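# Mount centrifuge rotor and knob unless rotor expired

## Task

The date is 3 October 2028. Check the use-by date for the rotor printed on the card on the centrifuge. If that date has not yet passed, lower the rotor fully onto the centrifuge drive, then thread the knob onto the top of the shaft, turn it down until it meets the rotor, and tighten it firmly. If the date has passed, do not mount the rotor: leave it standing where it is and place the HOLD block on top of it. At no point may the rotor be dropped.

## Robot and tools

Robot: two six-joint arms, left_arm and right_arm, each with a two-finger gripper and a wrist camera. Cameras: cam_low (fixed), cam_left_wrist, cam_right_wrist, each 672x504 pixels.

Frames. The scene frame has its origin at table-top height, midway between the nominal arm bases, +z up, +x out over the table, and left_arm on the +y side (image left and right do not match these names). Calibrated bases: left_arm at (+0.087, +0.696, 0) m, quat_wxyz (+1.000, 0, 0, -0.005); right_arm at (-0.082, -0.620, 0) m, unrotated. Hand positions, orientations, velocities and targets are reported in each arm's own base frame; fixed cameras and the table use the scene frame. Printed hand values can be a few cm off, more at full reach. Gripper axes: fingers point along its +z, open and close along its y. end_effector_position is the spot between the pads when shut; closed fingertips extend about 19 mm past it, open ones about 6 mm. A camera block juts about 10 cm toward the gripper's +x and turns with it.

Row layout (used by execute_actions and move): 18 numbers, each in [-1, 1], always for both arms: left dx, dy, dz, rx, ry, rz, gripper position, force_limit, speed, then the same nine for the right arm. dx..rz are an offset, not a pose: a shift from that arm's Hand target, along that arm's base axes, with rotation about the Hand target's position; rx, ry, rz form one rotation vector. Scale: 1.0 = 0.6 m or 180 degrees. Sending six zeros re-requests the current Hand target. Gripper numbers are absolute settings, not offsets.

execute_actions: actions is a list of actions; each action is a table of up to 15 rows, one per 1/30 s step; a short table repeats its final row to fill 15 steps. Every row in an action is measured from the Hand target at that action's start, and each new action starts from the then-current Hand target, so repeating an offset keeps moving. An empty list just reports state. cameras picks images (omitted/null/["all"] = all, [] = none; an unknown name voids the call).

move: target is one 18-number row or a list of up to 15; all rows are offsets from the same starting Hand targets, not chained. Paths are straight, run together, take at least 0.5 s and are cut at 10 s; nothing is avoided. speed: top path speed in m/s, 0.002 to 3.2 (default 0.25), turns capped at twice that in rad/s; one value or one per target. blend: corner rounding in m (0 = stop at each target). blocking=false returns after about 0.5 s while the move continues. The first target's finger numbers are sent at the start; later targets' finger numbers are sent once everything rests there. Result adds a move: line ending in done, off_target, moving, held or fault, plus limits=paced (pose clipped) or limits=held (steps withheld). done means within 3 mm and 2 degrees; it says nothing about contact. Keep paths away from an arm's own base, which can flip its shoulder posture.

wait: seconds 0 to 10, arms hold their last command; a running move continues. stop: brakes a running move (needs room; fingers keep going). zoom_image: camera name and region [x0, y0, x1, y1] in pixels, at most 504 by 504, on the latest image. finished_scene: scene 1 (optional); irreversible.

Gripper. position +1 = fully open (85 mm); pads touch near -0.8; -1 closes until blocked. force_limit and speed (both start at +1) set grip strength and finger speed (about 20, 85, 150 mm/s at -1, 0, +1). A slow close at force_limit -1 gives roughly 30 N per pad on a 40 mm part, +1 gives about 100 N; faster closes from well open reach 120 to 245 N. To grip, send -1 and hold it; object_status 2 means closed onto something. Other codes: 0 moving, 1 blocked while opening, 3 reached the request or fully shut (a thin object may still be held). New force_limit or speed only apply after position changes by 0.01 or more; to soften a grip, open first. position_measured is in counts: 3 open, ~78 = 60 mm, 130 = 40 mm, 180 = 20 mm, 230 shut. To leave a gripper unchanged, resend its previous three numbers (0 is a real command).

Motion limits. Each step the commanded orientation is clipped to within 32 degrees of the measured one; commands are smoothed by about 0.15 s; joint target speeds are capped (1.48, 1.48, 1.85, 2.22, 2.22, 2.22 rad/s). Grippers often settle short of Hand target; resend the gap as an offset. Joint ranges: elbow -3.142 to 3.142, others -6.283 to 6.283.

Result lines: end_effector_position (m), end_effector_quat_wxyz, velocities, Hand target, Joint velocities ("within noise" when still), Joint torques (include arm weight, noisy), Tool commands, Motor temperatures, object_status, position_measured, and warnings such as MOTOR HOT (70 °C) or fault lines.

Hazards. A contact torque at a joint limit (290, 290, 132, 24.6, 27.2, 27.7 N m, base to wrist; held weight counts) or an outside force near 150 N freezes that arm for 10 s. Arms are stiff: aiming even slightly beyond a firm contact can trigger this; back off by commanding past the gripper. Motors at 85 °C brake the arm for 30 s or more; avoid long stretched holds and pushing toward unreachable poses. A clearance check holds back commands that bring the arms too close, but contact between arms, including one gripper squeezing the other's fingers, can end the run. Do not drop the rotor, release moving parts, slam or hit fixed objects, squeeze hard on a part still resting on something, or let anything leave the table. Loose parts may occasionally get nudged.

Each tool is called after ">>>" by a JSON object that holds its "op" and its "data".

## Session

>>> {"op": "execute_actions", "data": {"actions": []}}

Scene clock: 0.00 s.
left_arm: end_effector_position=(+1.1698, +0.3860, +0.1725) position_measured=3 object_status=3 end_effector_quat_wxyz=(-0.260, +0.875, -0.009, +0.408) | right_arm: end_effector_position=(+0.7712, -0.6880, +0.3156) position_measured=3 object_status=3 end_effector_quat_wxyz=(+0.636, +0.469, -0.594, +0.147)
Joint positions: left_arm=[3.227 -0.685 1.363 -3.206 -1.176 -2.828] | right_arm=[2.507 -0.826 1.293 -1.765 -2.988 -1.737]
Joint velocities: within noise
Joint torques (N m): no reading
Motor temperatures (°C): left_arm=[42 37 37 44 35 37] | right_arm=[37 43 33 43 43 43]
Hand target: left_arm +1.1698, +0.3860, +0.1725; -0.260, +0.875, -0.009, +0.408 | right_arm +0.7712, -0.6880, +0.3156; +0.636, +0.469, -0.594, +0.147
Tool commands: left_gripper/position=+1.0 left_gripper/force_limit=+1.0 left_gripper/speed=+1.0 right_gripper/position=+1.0 right_gripper/force_limit=+1.0 right_gripper/speed=+1.0

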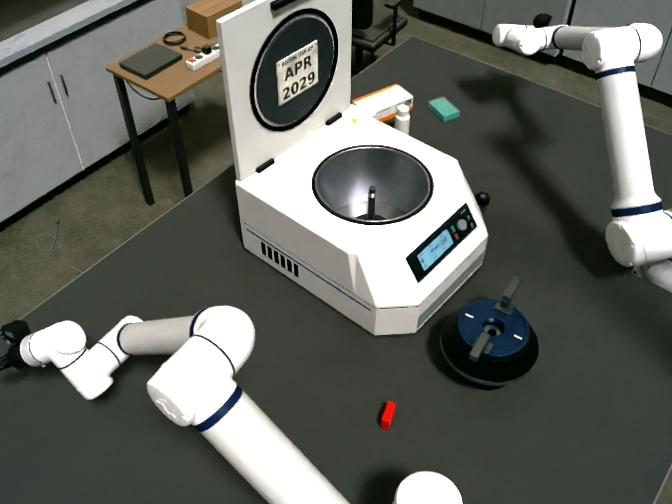

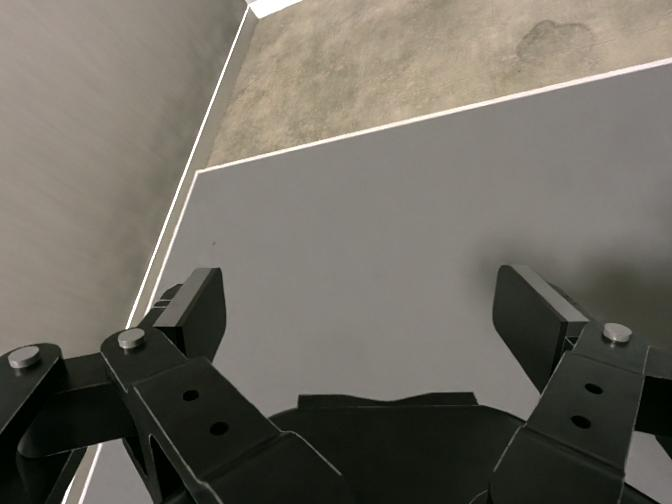

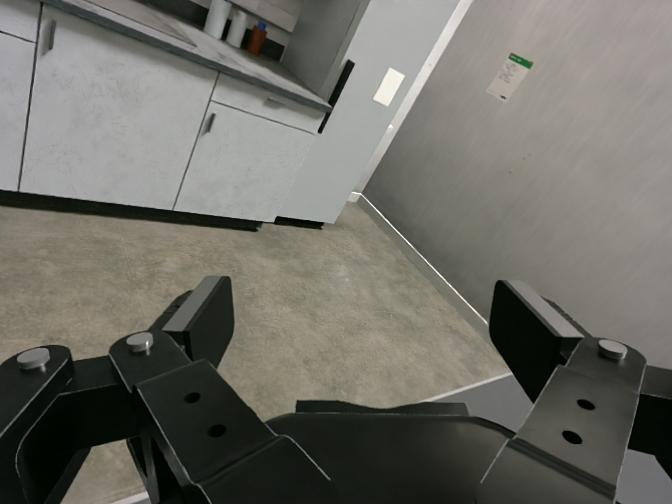

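>>> {"op": "zoom_image", "data": {"camera": "cam_low", "region": [260, 30, 340, 110]}}

>>> {"op": "zoom_image", "data": {"camera": "cam_low", "region": [400, 180, 560, 420]}}

>>> {"op": "zoom_image", "data": {"camera": "cam_low", "region": [220, 80, 500, 290]}}

>>> {"op": "zoom_image", "data": {"camera": "cam_low", "region": [330, 370, 450, 460]}}

Scaled by 6.300 from the camera's 672x504 image, which has a finer 960x720 frame.

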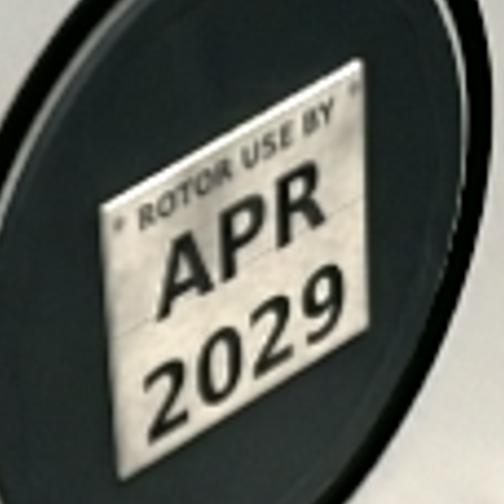

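Scaled by 2.100 from the camera's 672x504 image, which has a finer 960x720 frame.

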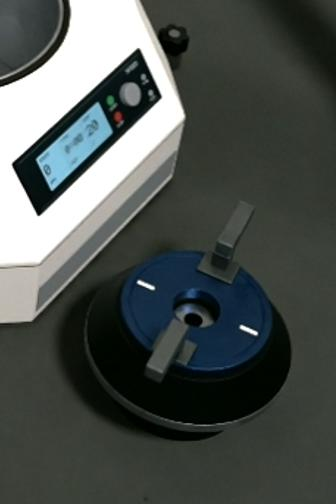

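Scaled by 1.800 from the camera's 672x504 image, which has a finer 960x720 frame.

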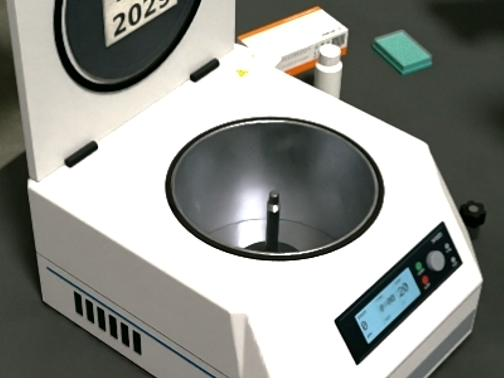

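Scaled by 4.200 from the camera's 672x504 image, which has a finer 960x720 frame.

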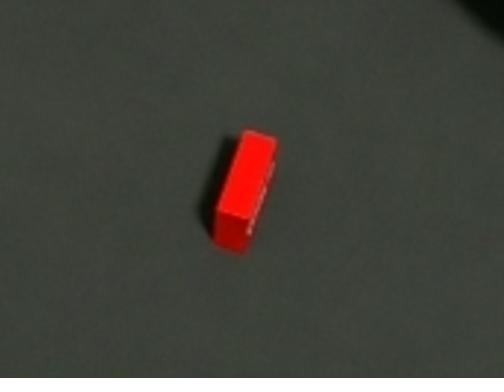

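>>> {"op": "move", "data": {"target": [0,0,0,0,0,0,1,1,1,0,0.717,0.39,0.496,0.115,0.464,1,1,1], "speed": 0.4}}

Scene clock: 8.70 s.
left_arm: end_effector_position=(+1.1698, +0.3860, +0.1725) position_measured=3 object_status=3 end_effector_quat_wxyz=(-0.260, +0.875, -0.009, +0.408) | right_arm: end_effector_position=(+0.7712, -0.2579, +0.5496) position_measured=3 object_status=3 end_effector_quat_wxyz=(+0.001, +1.000, +0.000, +0.000)
Joint positions: left_arm=[3.227 -0.685 1.363 -3.206 -1.176 -2.828] | right_arm=[2.599 -1.399 1.35 -1.523 -1.572 -3.685]
Joint torques (N m): left_arm=[1.05 -120.67 -51.56 -4.59 1.71 0.31] | right_arm=[11.64 -59.88 -89.68 -1.37 3.84 -2.39]
Hand target: left_arm +1.1698, +0.3860, +0.1725; -0.260, +0.875, -0.009, +0.408 | right_arm +0.7712, -0.2578, +0.5496; +0.001, +1.000, +0.001, +0.000
Off the commanded pose: left_arm 0.000 m, 0 deg | right_arm 0.000 m, 0 deg.
move: done

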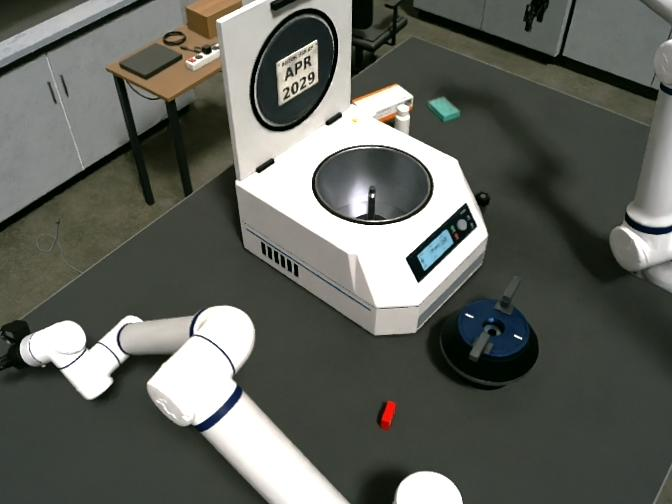

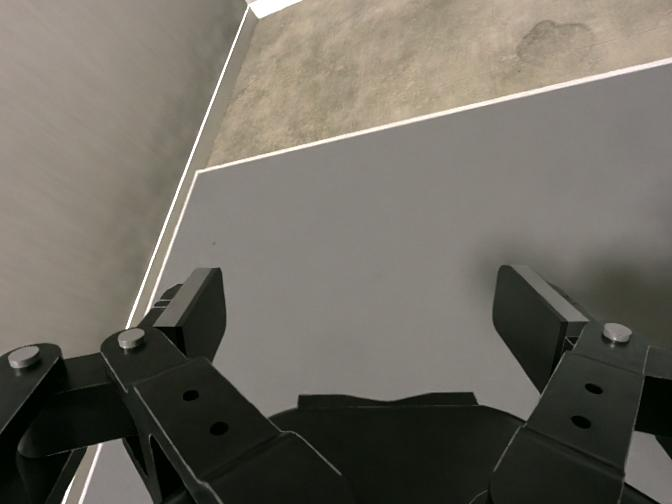

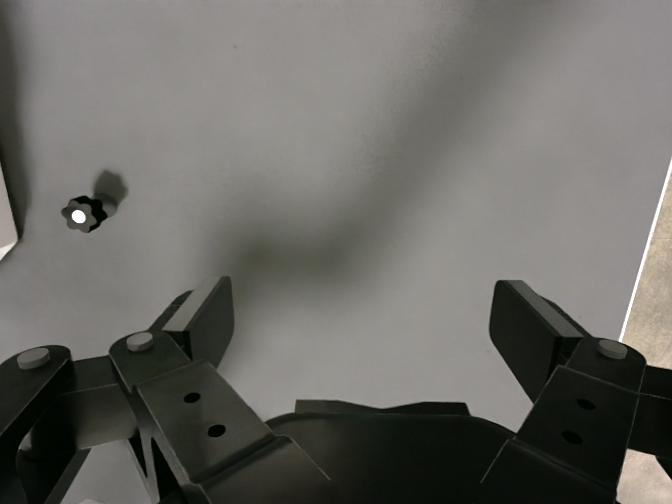

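>>> {"op": "move", "data": {"target": [0,0,0,0,0,0,1,1,1,-0.35,0.65,0.25,0,0,0,1,1,1], "speed": 0.3}}

>>> {"op": "zoom_image", "data": {"camera": "cam_right_wrist", "region": [0, 0, 504, 504]}}

Scene clock: 12.00 s.
left_arm: end_effector_position=(+1.1698, +0.3860, +0.1725) position_measured=3 object_status=3 end_effector_quat_wxyz=(-0.260, +0.875, -0.009, +0.408) | right_arm: end_effector_position=(+0.5613, +0.1320, +0.6996) position_measured=3 object_status=3 end_effector_quat_wxyz=(+0.001, +1.000, +0.001, +0.000)
Joint positions: left_arm=[3.227 -0.685 1.363 -3.206 -1.176 -2.828] | right_arm=[3.06 -1.753 1.433 -1.252 -1.572 -3.224]
Joint torques (N m): left_arm=[1.05 -120.89 -51.28 -4.58 1.52 0.06] | right_arm=[12.74 -42.49 -87 -1.58 -1.3 1.51]
Hand target: left_arm +1.1698, +0.3860, +0.1725; -0.260, +0.875, -0.009, +0.408 | right_arm +0.5612, +0.1322, +0.6996; +0.001, +1.000, +0.001, +0.000
Off the commanded pose: left_arm 0.000 m, 0 deg | right_arm 0.000 m, 0 deg.
move: done

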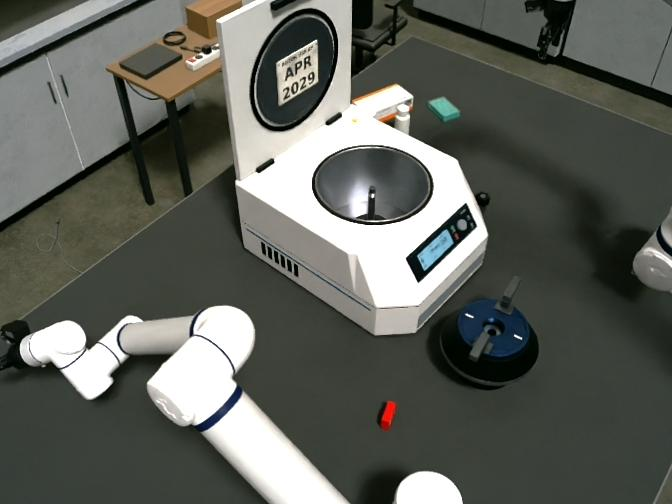

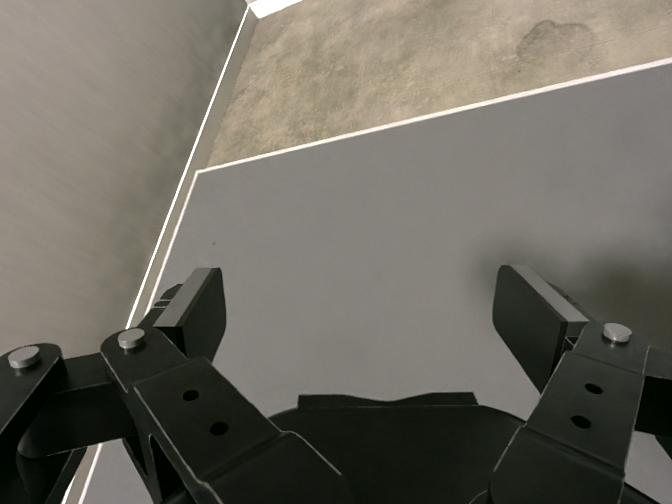

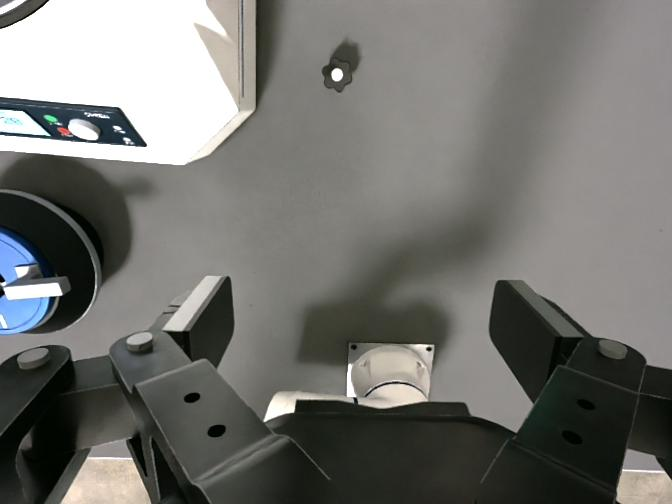

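Scaled by 1.000.

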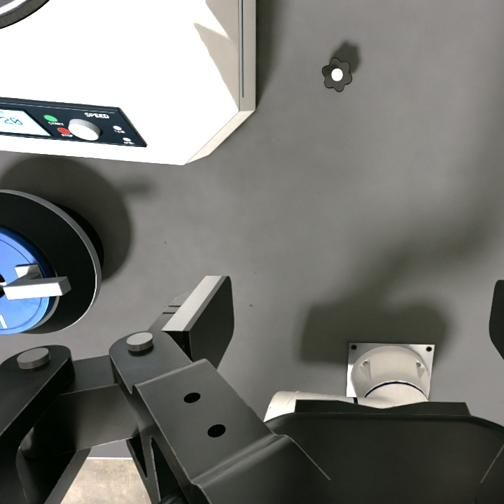

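>>> {"op": "move", "data": {"target": [0,0,0,0,0,0,1,1,1,-0.05,0.95,0.1,0,0,0,1,1,1], "speed": 0.4}}

>>> {"op": "zoom_image", "data": {"camera": "cam_right_wrist", "region": [220, 0, 480, 250]}}

>>> {"op": "zoom_image", "data": {"camera": "cam_right_wrist", "region": [230, 220, 490, 400]}}

Scene clock: 16.73 s.
left_arm: end_effector_position=(+1.1698, +0.3860, +0.1725) position_measured=3 object_status=3 end_effector_quat_wxyz=(-0.260, +0.875, -0.009, +0.408) | right_arm: end_effector_position=(+0.5312, +0.7021, +0.7596) position_measured=3 object_status=3 end_effector_quat_wxyz=(+0.001, +1.000, +0.001, +0.000)
Joint positions: left_arm=[3.227 -0.685 1.363 -3.206 -1.176 -2.828] | right_arm=[3.862 -1.156 0.64 -1.054 -1.572 -2.422]
Joint torques (N m): left_arm=[0.31 -122.16 -52.01 -4.5 1.48 0.08] | right_arm=[11.95 -74.48 -80.81 -1.76 -1.5 1.42]
Hand target: left_arm +1.1698, +0.3860, +0.1725; -0.260, +0.875, -0.009, +0.408 | right_arm +0.5312, +0.7022, +0.7596; +0.001, +1.000, +0.001, +0.000
Off the commanded pose: left_arm 0.000 m, 0 deg | right_arm 0.000 m, 0 deg.
move: done

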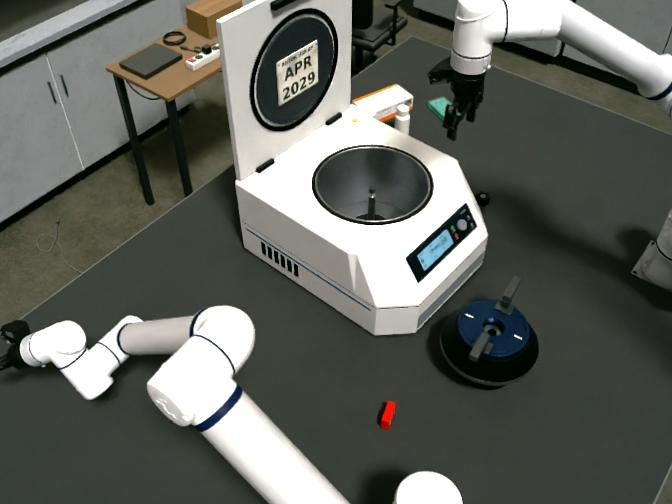

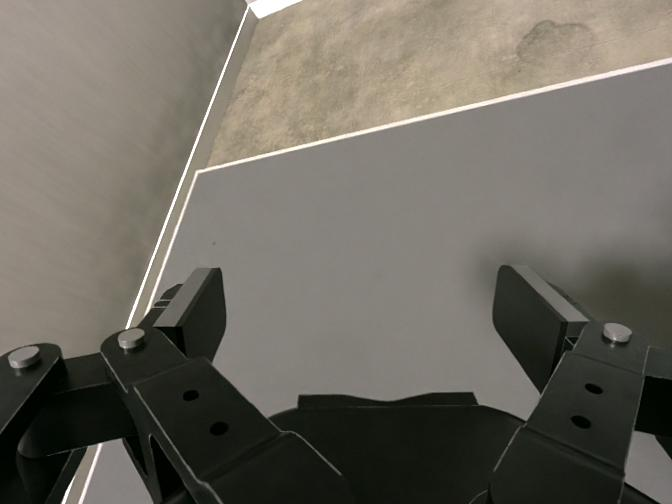

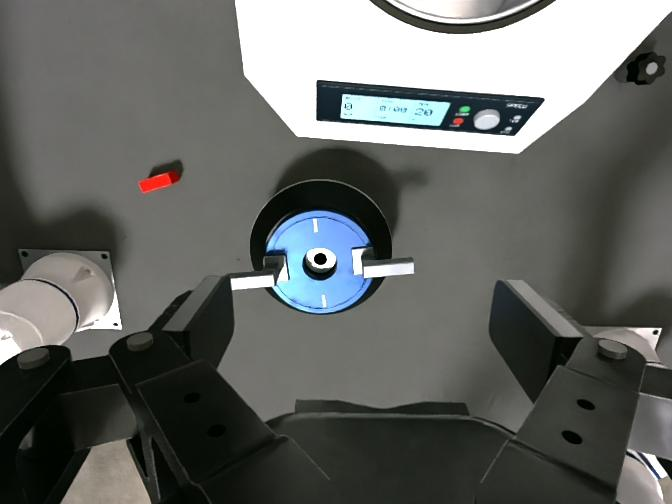

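Scaled by 1.938 from the camera's 672x504 image, which has a finer 960x720 frame.

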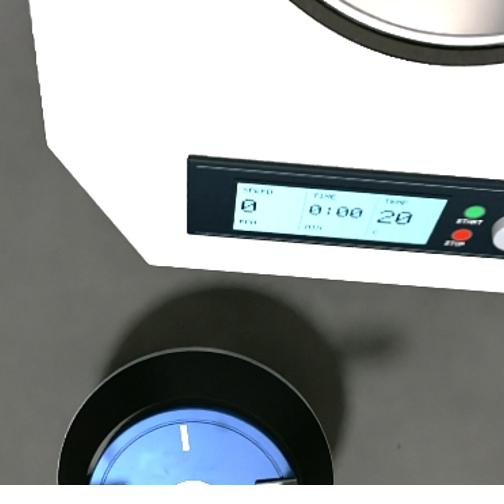

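Scaled by 1.938 from the camera's 672x504 image, which has a finer 960x720 frame.

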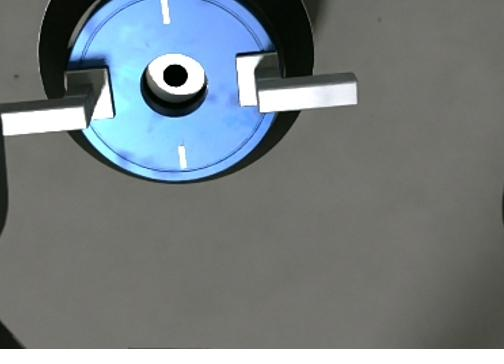

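>>> {"op": "move", "data": {"target": [0,0,0,0,0,0,1,1,1,0.45,-0.25,0.0,0,0,0,1,1,1], "speed": 0.4}}

>>> {"op": "zoom_image", "data": {"camera": "cam_right_wrist", "region": [150, 0, 550, 300]}}

Scene clock: 21.93 s.
left_arm: end_effector_position=(+1.1698, +0.3860, +0.1725) position_measured=3 object_status=3 end_effector_quat_wxyz=(-0.260, +0.875, -0.009, +0.408) | right_arm: end_effector_position=(+0.8004, +0.5516, +0.7587) position_measured=3 object_status=3 end_effector_quat_wxyz=(-0.002, +1.000, +0.001, +0.005)
Joint positions: left_arm=[3.227 -0.685 1.363 -3.206 -1.176 -2.828] | right_arm=[3.561 -0.807 0.035 -0.81 -1.571 -2.723]
Joint torques (N m): left_arm=[1 -122.47 -51.74 -4.35 1.73 0.06] | right_arm=[-16.59 -95.76 -68.65 -1.23 1.68 -2.22]
Hand target: left_arm +1.1698, +0.3860, +0.1725; -0.260, +0.875, -0.009, +0.408 | right_arm +0.8012, +0.5522, +0.7596; +0.001, +1.000, +0.001, +0.000
Off the commanded pose: left_arm 0.000 m, 0 deg | right_arm 0.001 m, 1 deg.
elbow stopped short (right arm): the move would have taken joint 3 (elbow) straighter than the controller allows.
move: done

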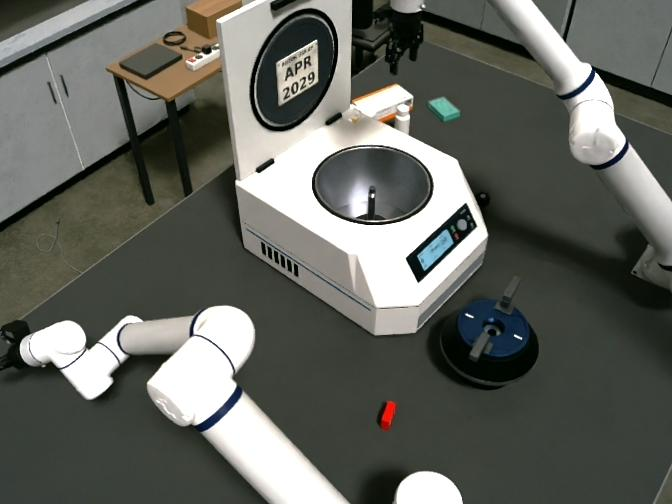

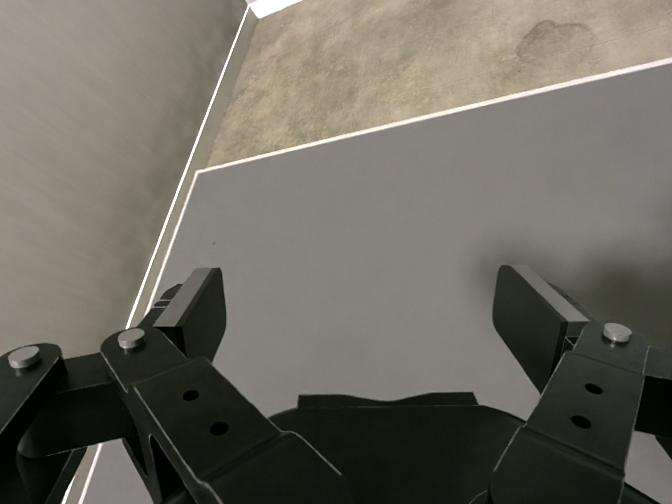

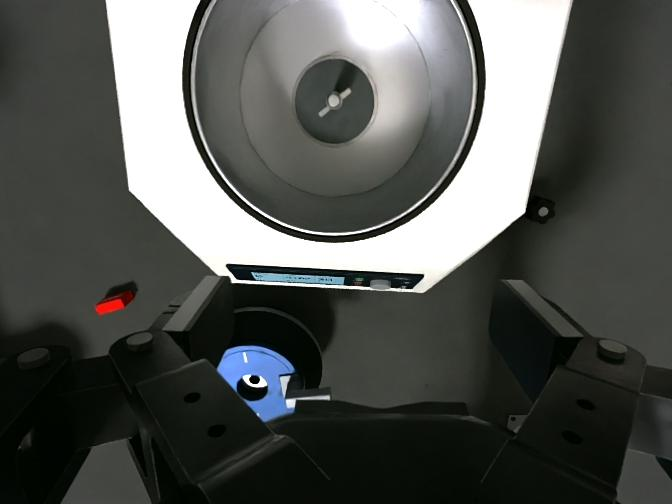

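Scaled by 1.260 from the camera's 672x504 image, which has a finer 960x720 frame.

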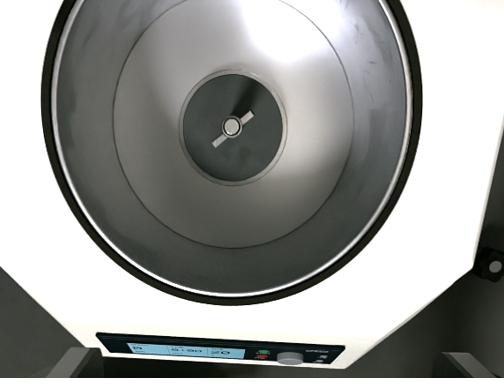

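>>> {"op": "move", "data": {"target": [0,0,0,0,0,0,1,1,1,-0.7,0.26,-0.55,0,0,0,1,1,1], "speed": 0.4}}

>>> {"op": "zoom_image", "data": {"camera": "cam_right_wrist", "region": [120, 0, 580, 345]}}

Scene clock: 25.80 s.
left_arm: end_effector_position=(+1.1698, +0.3860, +0.1725) position_measured=3 object_status=3 end_effector_quat_wxyz=(-0.260, +0.875, -0.009, +0.408) | right_arm: end_effector_position=(+0.3814, +0.7081, +0.4298) position_measured=3 object_status=3 end_effector_quat_wxyz=(+0.001, +1.000, +0.001, +0.000)
Joint positions: left_arm=[3.227 -0.685 1.363 -3.206 -1.176 -2.828] | right_arm=[3.996 -1.402 1.563 -1.731 -1.572 -2.288]
Joint torques (N m): left_arm=[0.47 -121.39 -51.08 -4.55 1.54 0.22] | right_arm=[12.3 -77.07 -69.32 -10.82 -1.34 1.39]
Hand target: left_arm +1.1698, +0.3860, +0.1725; -0.260, +0.875, -0.009, +0.408 | right_arm +0.3812, +0.7082, +0.4296; +0.001, +1.000, +0.001, +0.000
Off the commanded pose: left_arm 0.000 m, 0 deg | right_arm 0.000 m, 0 deg.
move: done

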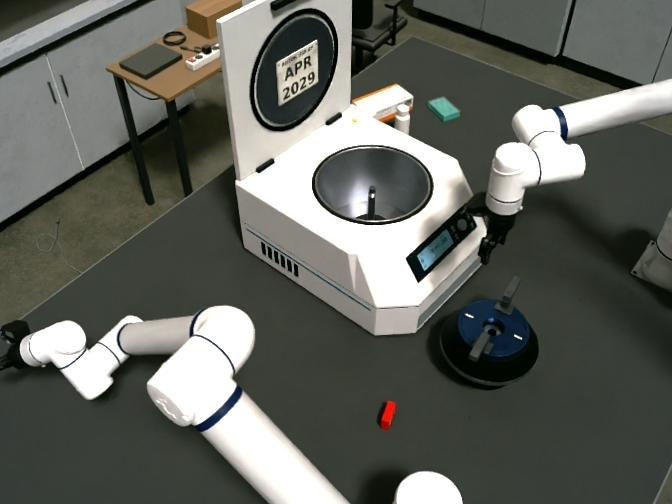

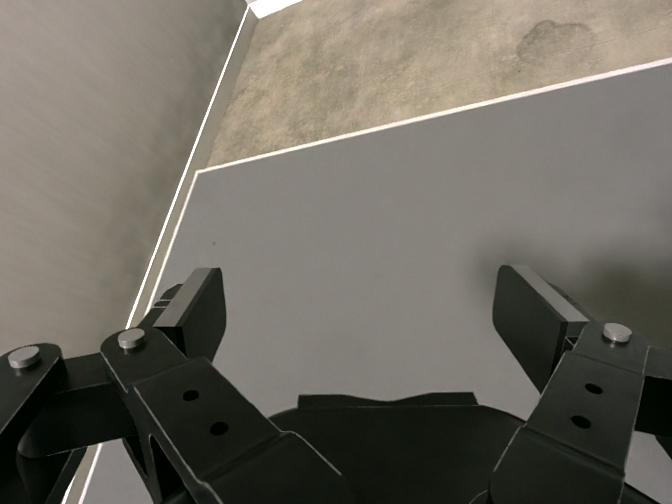

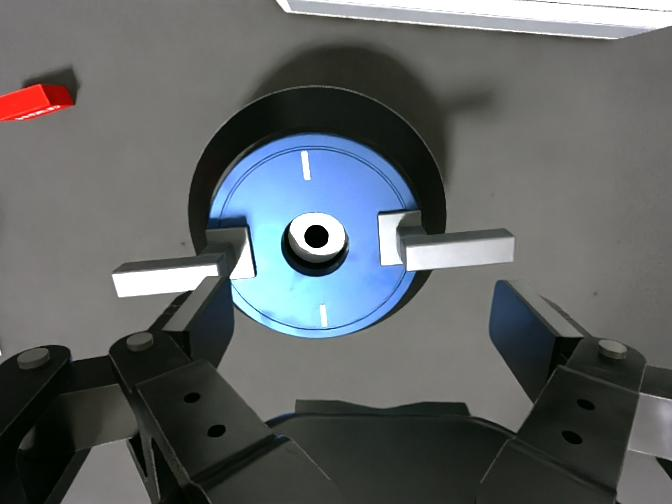

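Scaled by 1.096 from the camera's 672x504 image, which has a finer 960x720 frame.

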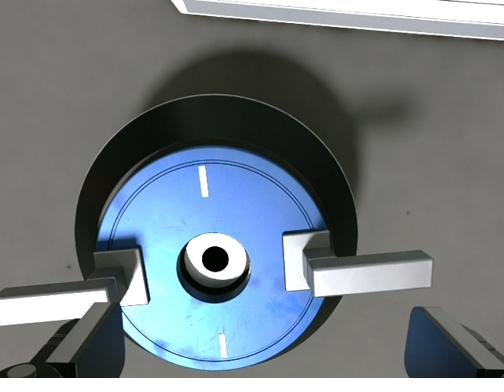

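>>> {"op": "zoom_image", "data": {"camera": "cam_low", "region": [430, 265, 550, 395]}}

Scaled by 3.877 from the camera's 672x504 image, which has a finer 960x720 frame.

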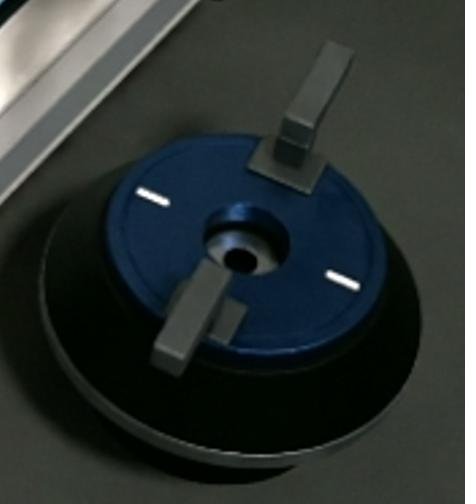

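>>> {"op": "move", "data": {"target": [-0.6,-0.5,0.467,-0.354,0.062,0.484,1,1,1,-0.102,-0.079,0.0,0,0,-0.475,1,1,1], "speed": 0.4}}

>>> {"op": "zoom_image", "data": {"camera": "cam_right_wrist", "region": [90, 0, 590, 350]}}

Scene clock: 40.53 s.
left_arm: end_effector_position=(+0.8099, +0.0861, +0.4527) position_measured=3 object_status=3 end_effector_quat_wxyz=(+0.000, +0.675, +0.737, +0.000) end_effector_velocity=(-0.001, -0.001, +0.001) end_effector_angular_velocity=(-0.002, +0.000, +0.004) | right_arm: end_effector_position=(+0.3201, +0.6608, +0.4296) position_measured=3 object_status=3 end_effector_quat_wxyz=(+0.001, +0.735, -0.678, -0.001)
Joint positions: left_arm=[3.028 -1.391 1.51 -1.69 -1.57 -4.914] | right_arm=[4.017 -1.518 1.693 -1.745 -1.57 -0.776]
Joint velocities: left_arm=[-0.001 -0.001 0.001 0.001 -0.002 -0.005] | right_arm=[within noise]
Joint torques (N m): left_arm=[-17.81 -93.17 -54.91 1.54 -2.62 -3.08] | right_arm=[11.86 -66.2 -68.67 -10.11 -1.37 1.27]
Hand target: left_arm +0.8098, +0.0860, +0.4527; +0.000, +0.675, +0.738, +0.000 | right_arm +0.3200, +0.6608, +0.4296; +0.001, +0.735, -0.678, +0.000
Off the commanded pose: left_arm 0.000 m, 0 deg | right_arm 0.000 m, 0 deg.
move: done

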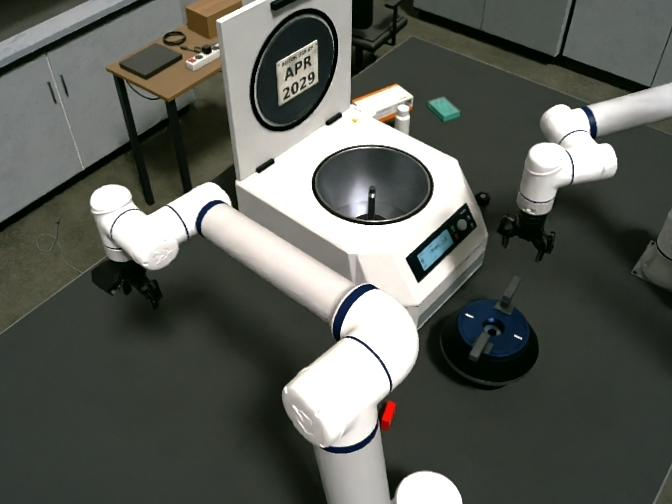

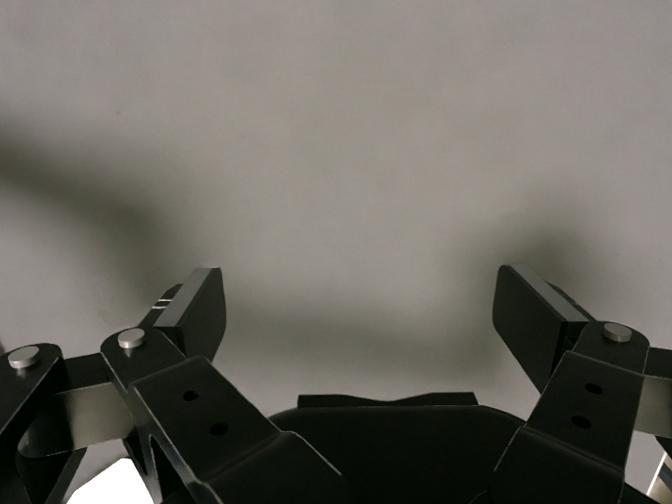

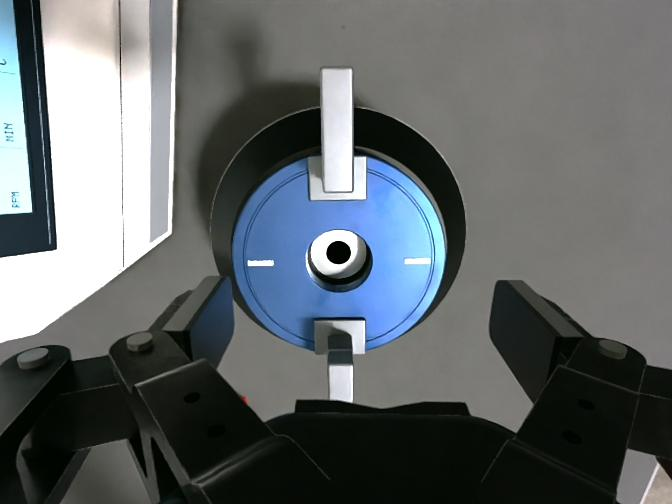

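Scaled by 1.008 from the camera's 672x504 image, which has a finer 960x720 frame.

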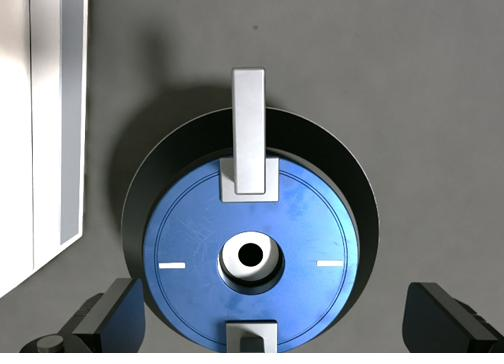

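>>> {"op": "move", "data": {"target": [[-0.3,-0.28,0,0,0,0,1,1,1,0.1,0,0.25,0,0,0,1,1,1],[-0.6,-0.56,0,0,0,0,1,1,1,0.858,-0.252,0.25,0,0,-0.3055,1,1,1]], "speed": 0.4, "blend": 0.05}}

>>> {"op": "zoom_image", "data": {"camera": "cam_right_wrist", "region": [90, 0, 590, 350]}}

Scene clock: 44.00 s.
left_arm: end_effector_position=(+0.4498, -0.2500, +0.4527) position_measured=3 object_status=3 end_effector_quat_wxyz=(+0.000, +0.675, +0.738, +0.000) | right_arm: end_effector_position=(+0.8347, +0.5096, +0.5796) position_measured=3 object_status=3 end_effector_quat_wxyz=(+0.000, -0.339, +0.941, +0.001) end_effector_velocity=(+0.002, +0.000, +0.000) end_effector_angular_velocity=(+0.000, +0.001, -0.002)
Joint positions: left_arm=[2.282 -1.91 1.984 -1.645 -1.571 -5.66] | right_arm=[3.507 -1.088 0.877 -1.359 -1.569 -0.326]
Joint velocities: left_arm=[within noise] | right_arm=[-0.001 0.003 -0.005 0.002 0 0.002]
Joint torques (N m): left_arm=[-16.81 -41.41 -54.8 1.37 2.33 -3.27] | right_arm=[-15.91 -87.56 -88.02 -1.57 -1.53 1.59]
Hand target: left_arm +0.4498, -0.2500, +0.4527; +0.000, +0.675, +0.738, +0.000 | right_arm +0.8348, +0.5096, +0.5796; +0.000, -0.339, +0.941, +0.001
Off the commanded pose: left_arm 0.000 m, 0 deg | right_arm 0.000 m, 0 deg.
move: done

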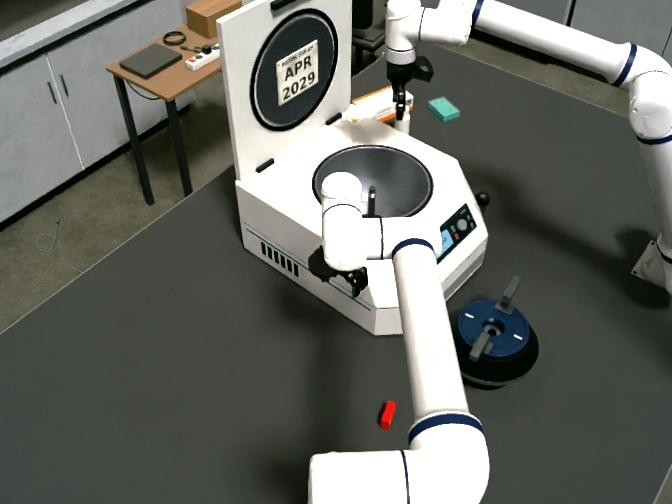

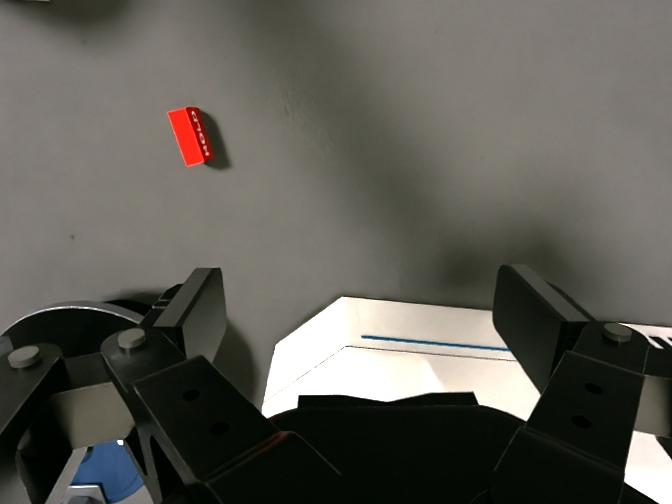

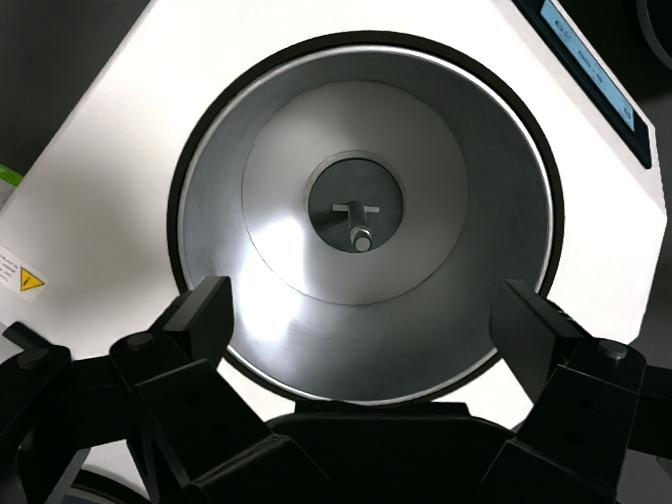

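Scaled by 1.008 from the camera's 672x504 image, which has a finer 960x720 frame.

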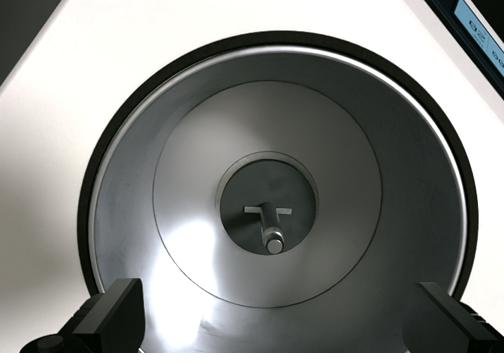

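>>> {"op": "move", "data": {"target": [-0.507,-0.453,0,0,0,0,1,1,1,-0.0452,0.0278,0,0,0,-0.0244,1,1,1], "speed": 0.35}}

>>> {"op": "zoom_image", "data": {"camera": "cam_right_wrist", "region": [220, 130, 460, 310]}}

>>> {"op": "zoom_image", "data": {"camera": "cam_left_wrist", "region": [90, 0, 590, 400]}}

Scene clock: 47.57 s.
left_arm: end_effector_position=(+0.1470, -0.5217, +0.4528) position_measured=3 object_status=3 end_effector_quat_wxyz=(-0.023, +0.715, +0.698, -0.020) | right_arm: end_effector_position=(+0.8077, +0.5262, +0.5796) position_measured=3 object_status=3 end_effector_quat_wxyz=(+0.000, -0.302, +0.953, +0.001)
Joint positions: left_arm=[1.544 -1.847 1.943 -1.663 -1.631 -6.286] | right_arm=[3.533 -1.117 0.92 -1.373 -1.569 -0.222]
Joint torques (N m): left_arm=[-15.01 -19.71 -75.42 -2.41 -2.75 -2.59] | right_arm=[12.7 -102.63 -67.87 -9.97 0.33 1.22]
Hand target: left_arm +0.1456, -0.5218, +0.4527; +0.000, +0.675, +0.738, +0.000 | right_arm +0.8077, +0.5262, +0.5796; +0.000, -0.302, +0.953, +0.001
Off the commanded pose: left_arm 0.001 m, 7 deg | right_arm 0.000 m, 0 deg.
joint sent to its limit (left arm) — joint 6 (wrist 3), lower limit. The joint targets are off in orientation, not in position.
move: off_target (left_arm)

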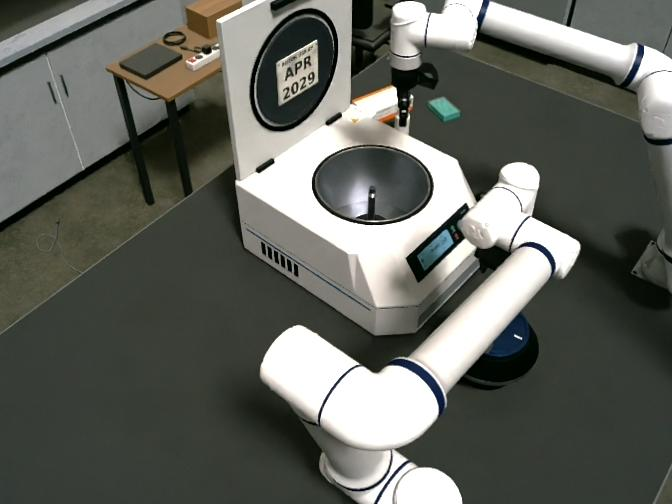

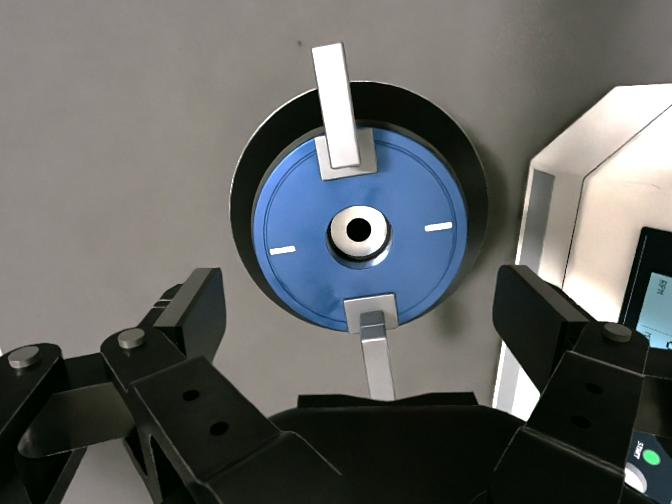

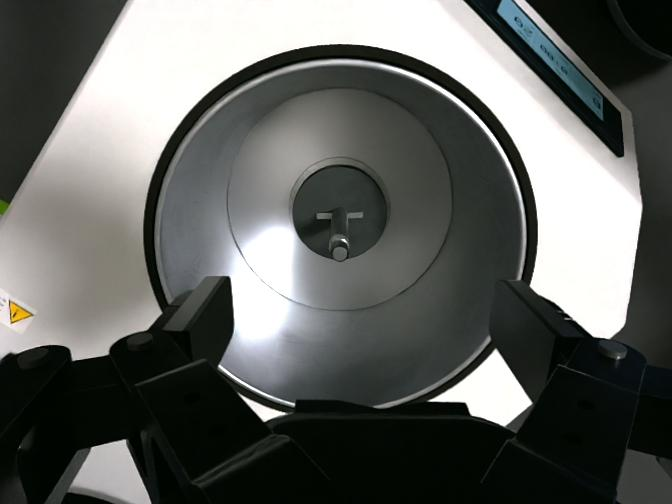

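Scaled by 2.100 from the camera's 672x504 image, which has a finer 960x720 frame.

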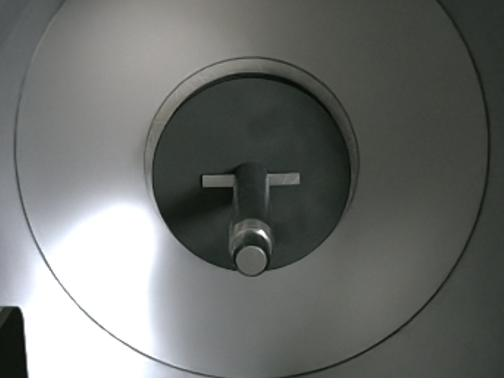

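Scaled by 1.008 from the camera's 672x504 image, which has a finer 960x720 frame.

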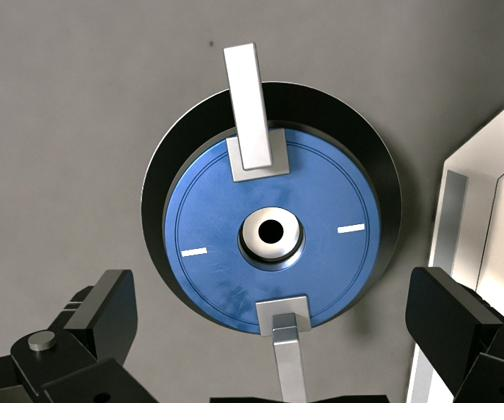

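>>> {"op": "move", "data": {"target": [0,0,0,0,0,-0.64,1,1,1,0,0,-0.16667,0,0,0,1,1,1], "speed": 0.5}}

>>> {"op": "zoom_image", "data": {"camera": "cam_right_wrist", "region": [220, 230, 460, 410]}}

Scene clock: 51.97 s.
left_arm: end_effector_position=(+0.1456, -0.5218, +0.4527) position_measured=3 object_status=3 end_effector_quat_wxyz=(+0.000, +0.985, -0.175, +0.000) | right_arm: end_effector_position=(+0.8077, +0.5263, +0.4797) position_measured=3 object_status=3 end_effector_quat_wxyz=(+0.000, -0.302, +0.953, +0.001)
Joint positions: left_arm=[1.509 -1.859 1.951 -1.662 -1.571 -4.423] | right_arm=[3.533 -1.137 1.125 -1.559 -1.569 -0.222]
Joint torques (N m): left_arm=[18.4 -45.01 -55.67 -10.65 -1.12 3.74] | right_arm=[5.75 -102.9 -70.57 -10.09 2.24 0.26]
Hand target: left_arm +0.1456, -0.5218, +0.4527; +0.000, +0.985, -0.175, +0.000 | right_arm +0.8077, +0.5262, +0.4796; +0.000, -0.302, +0.953, +0.001
Off the commanded pose: left_arm 0.000 m, 0 deg | right_arm 0.000 m, 0 deg.
move: done

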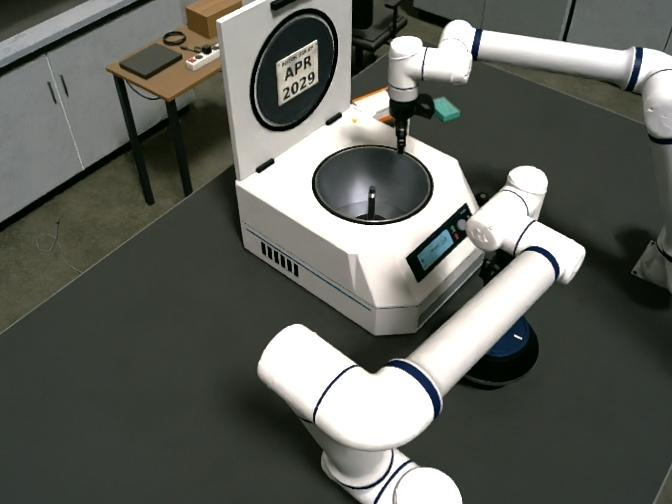

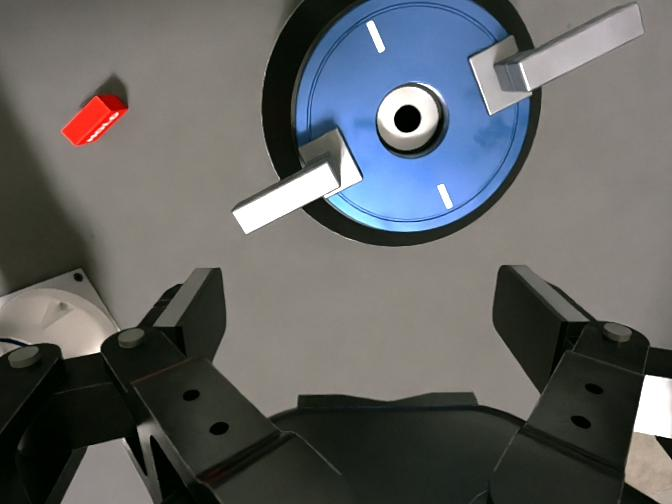

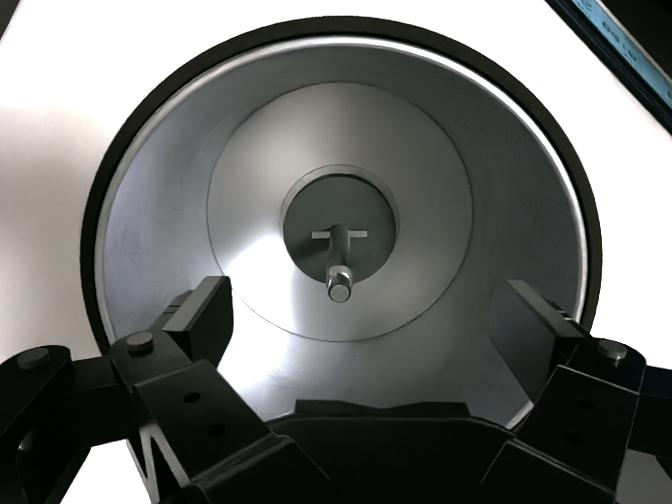

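Scaled by 2.100 from the camera's 672x504 image, which has a finer 960x720 frame.

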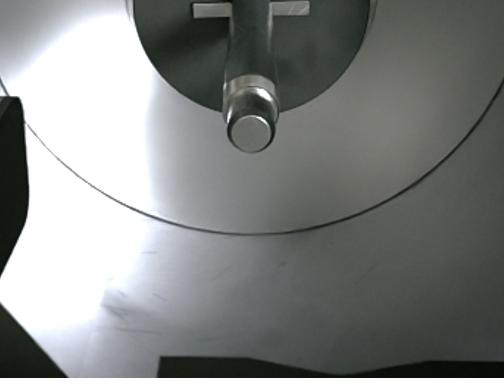

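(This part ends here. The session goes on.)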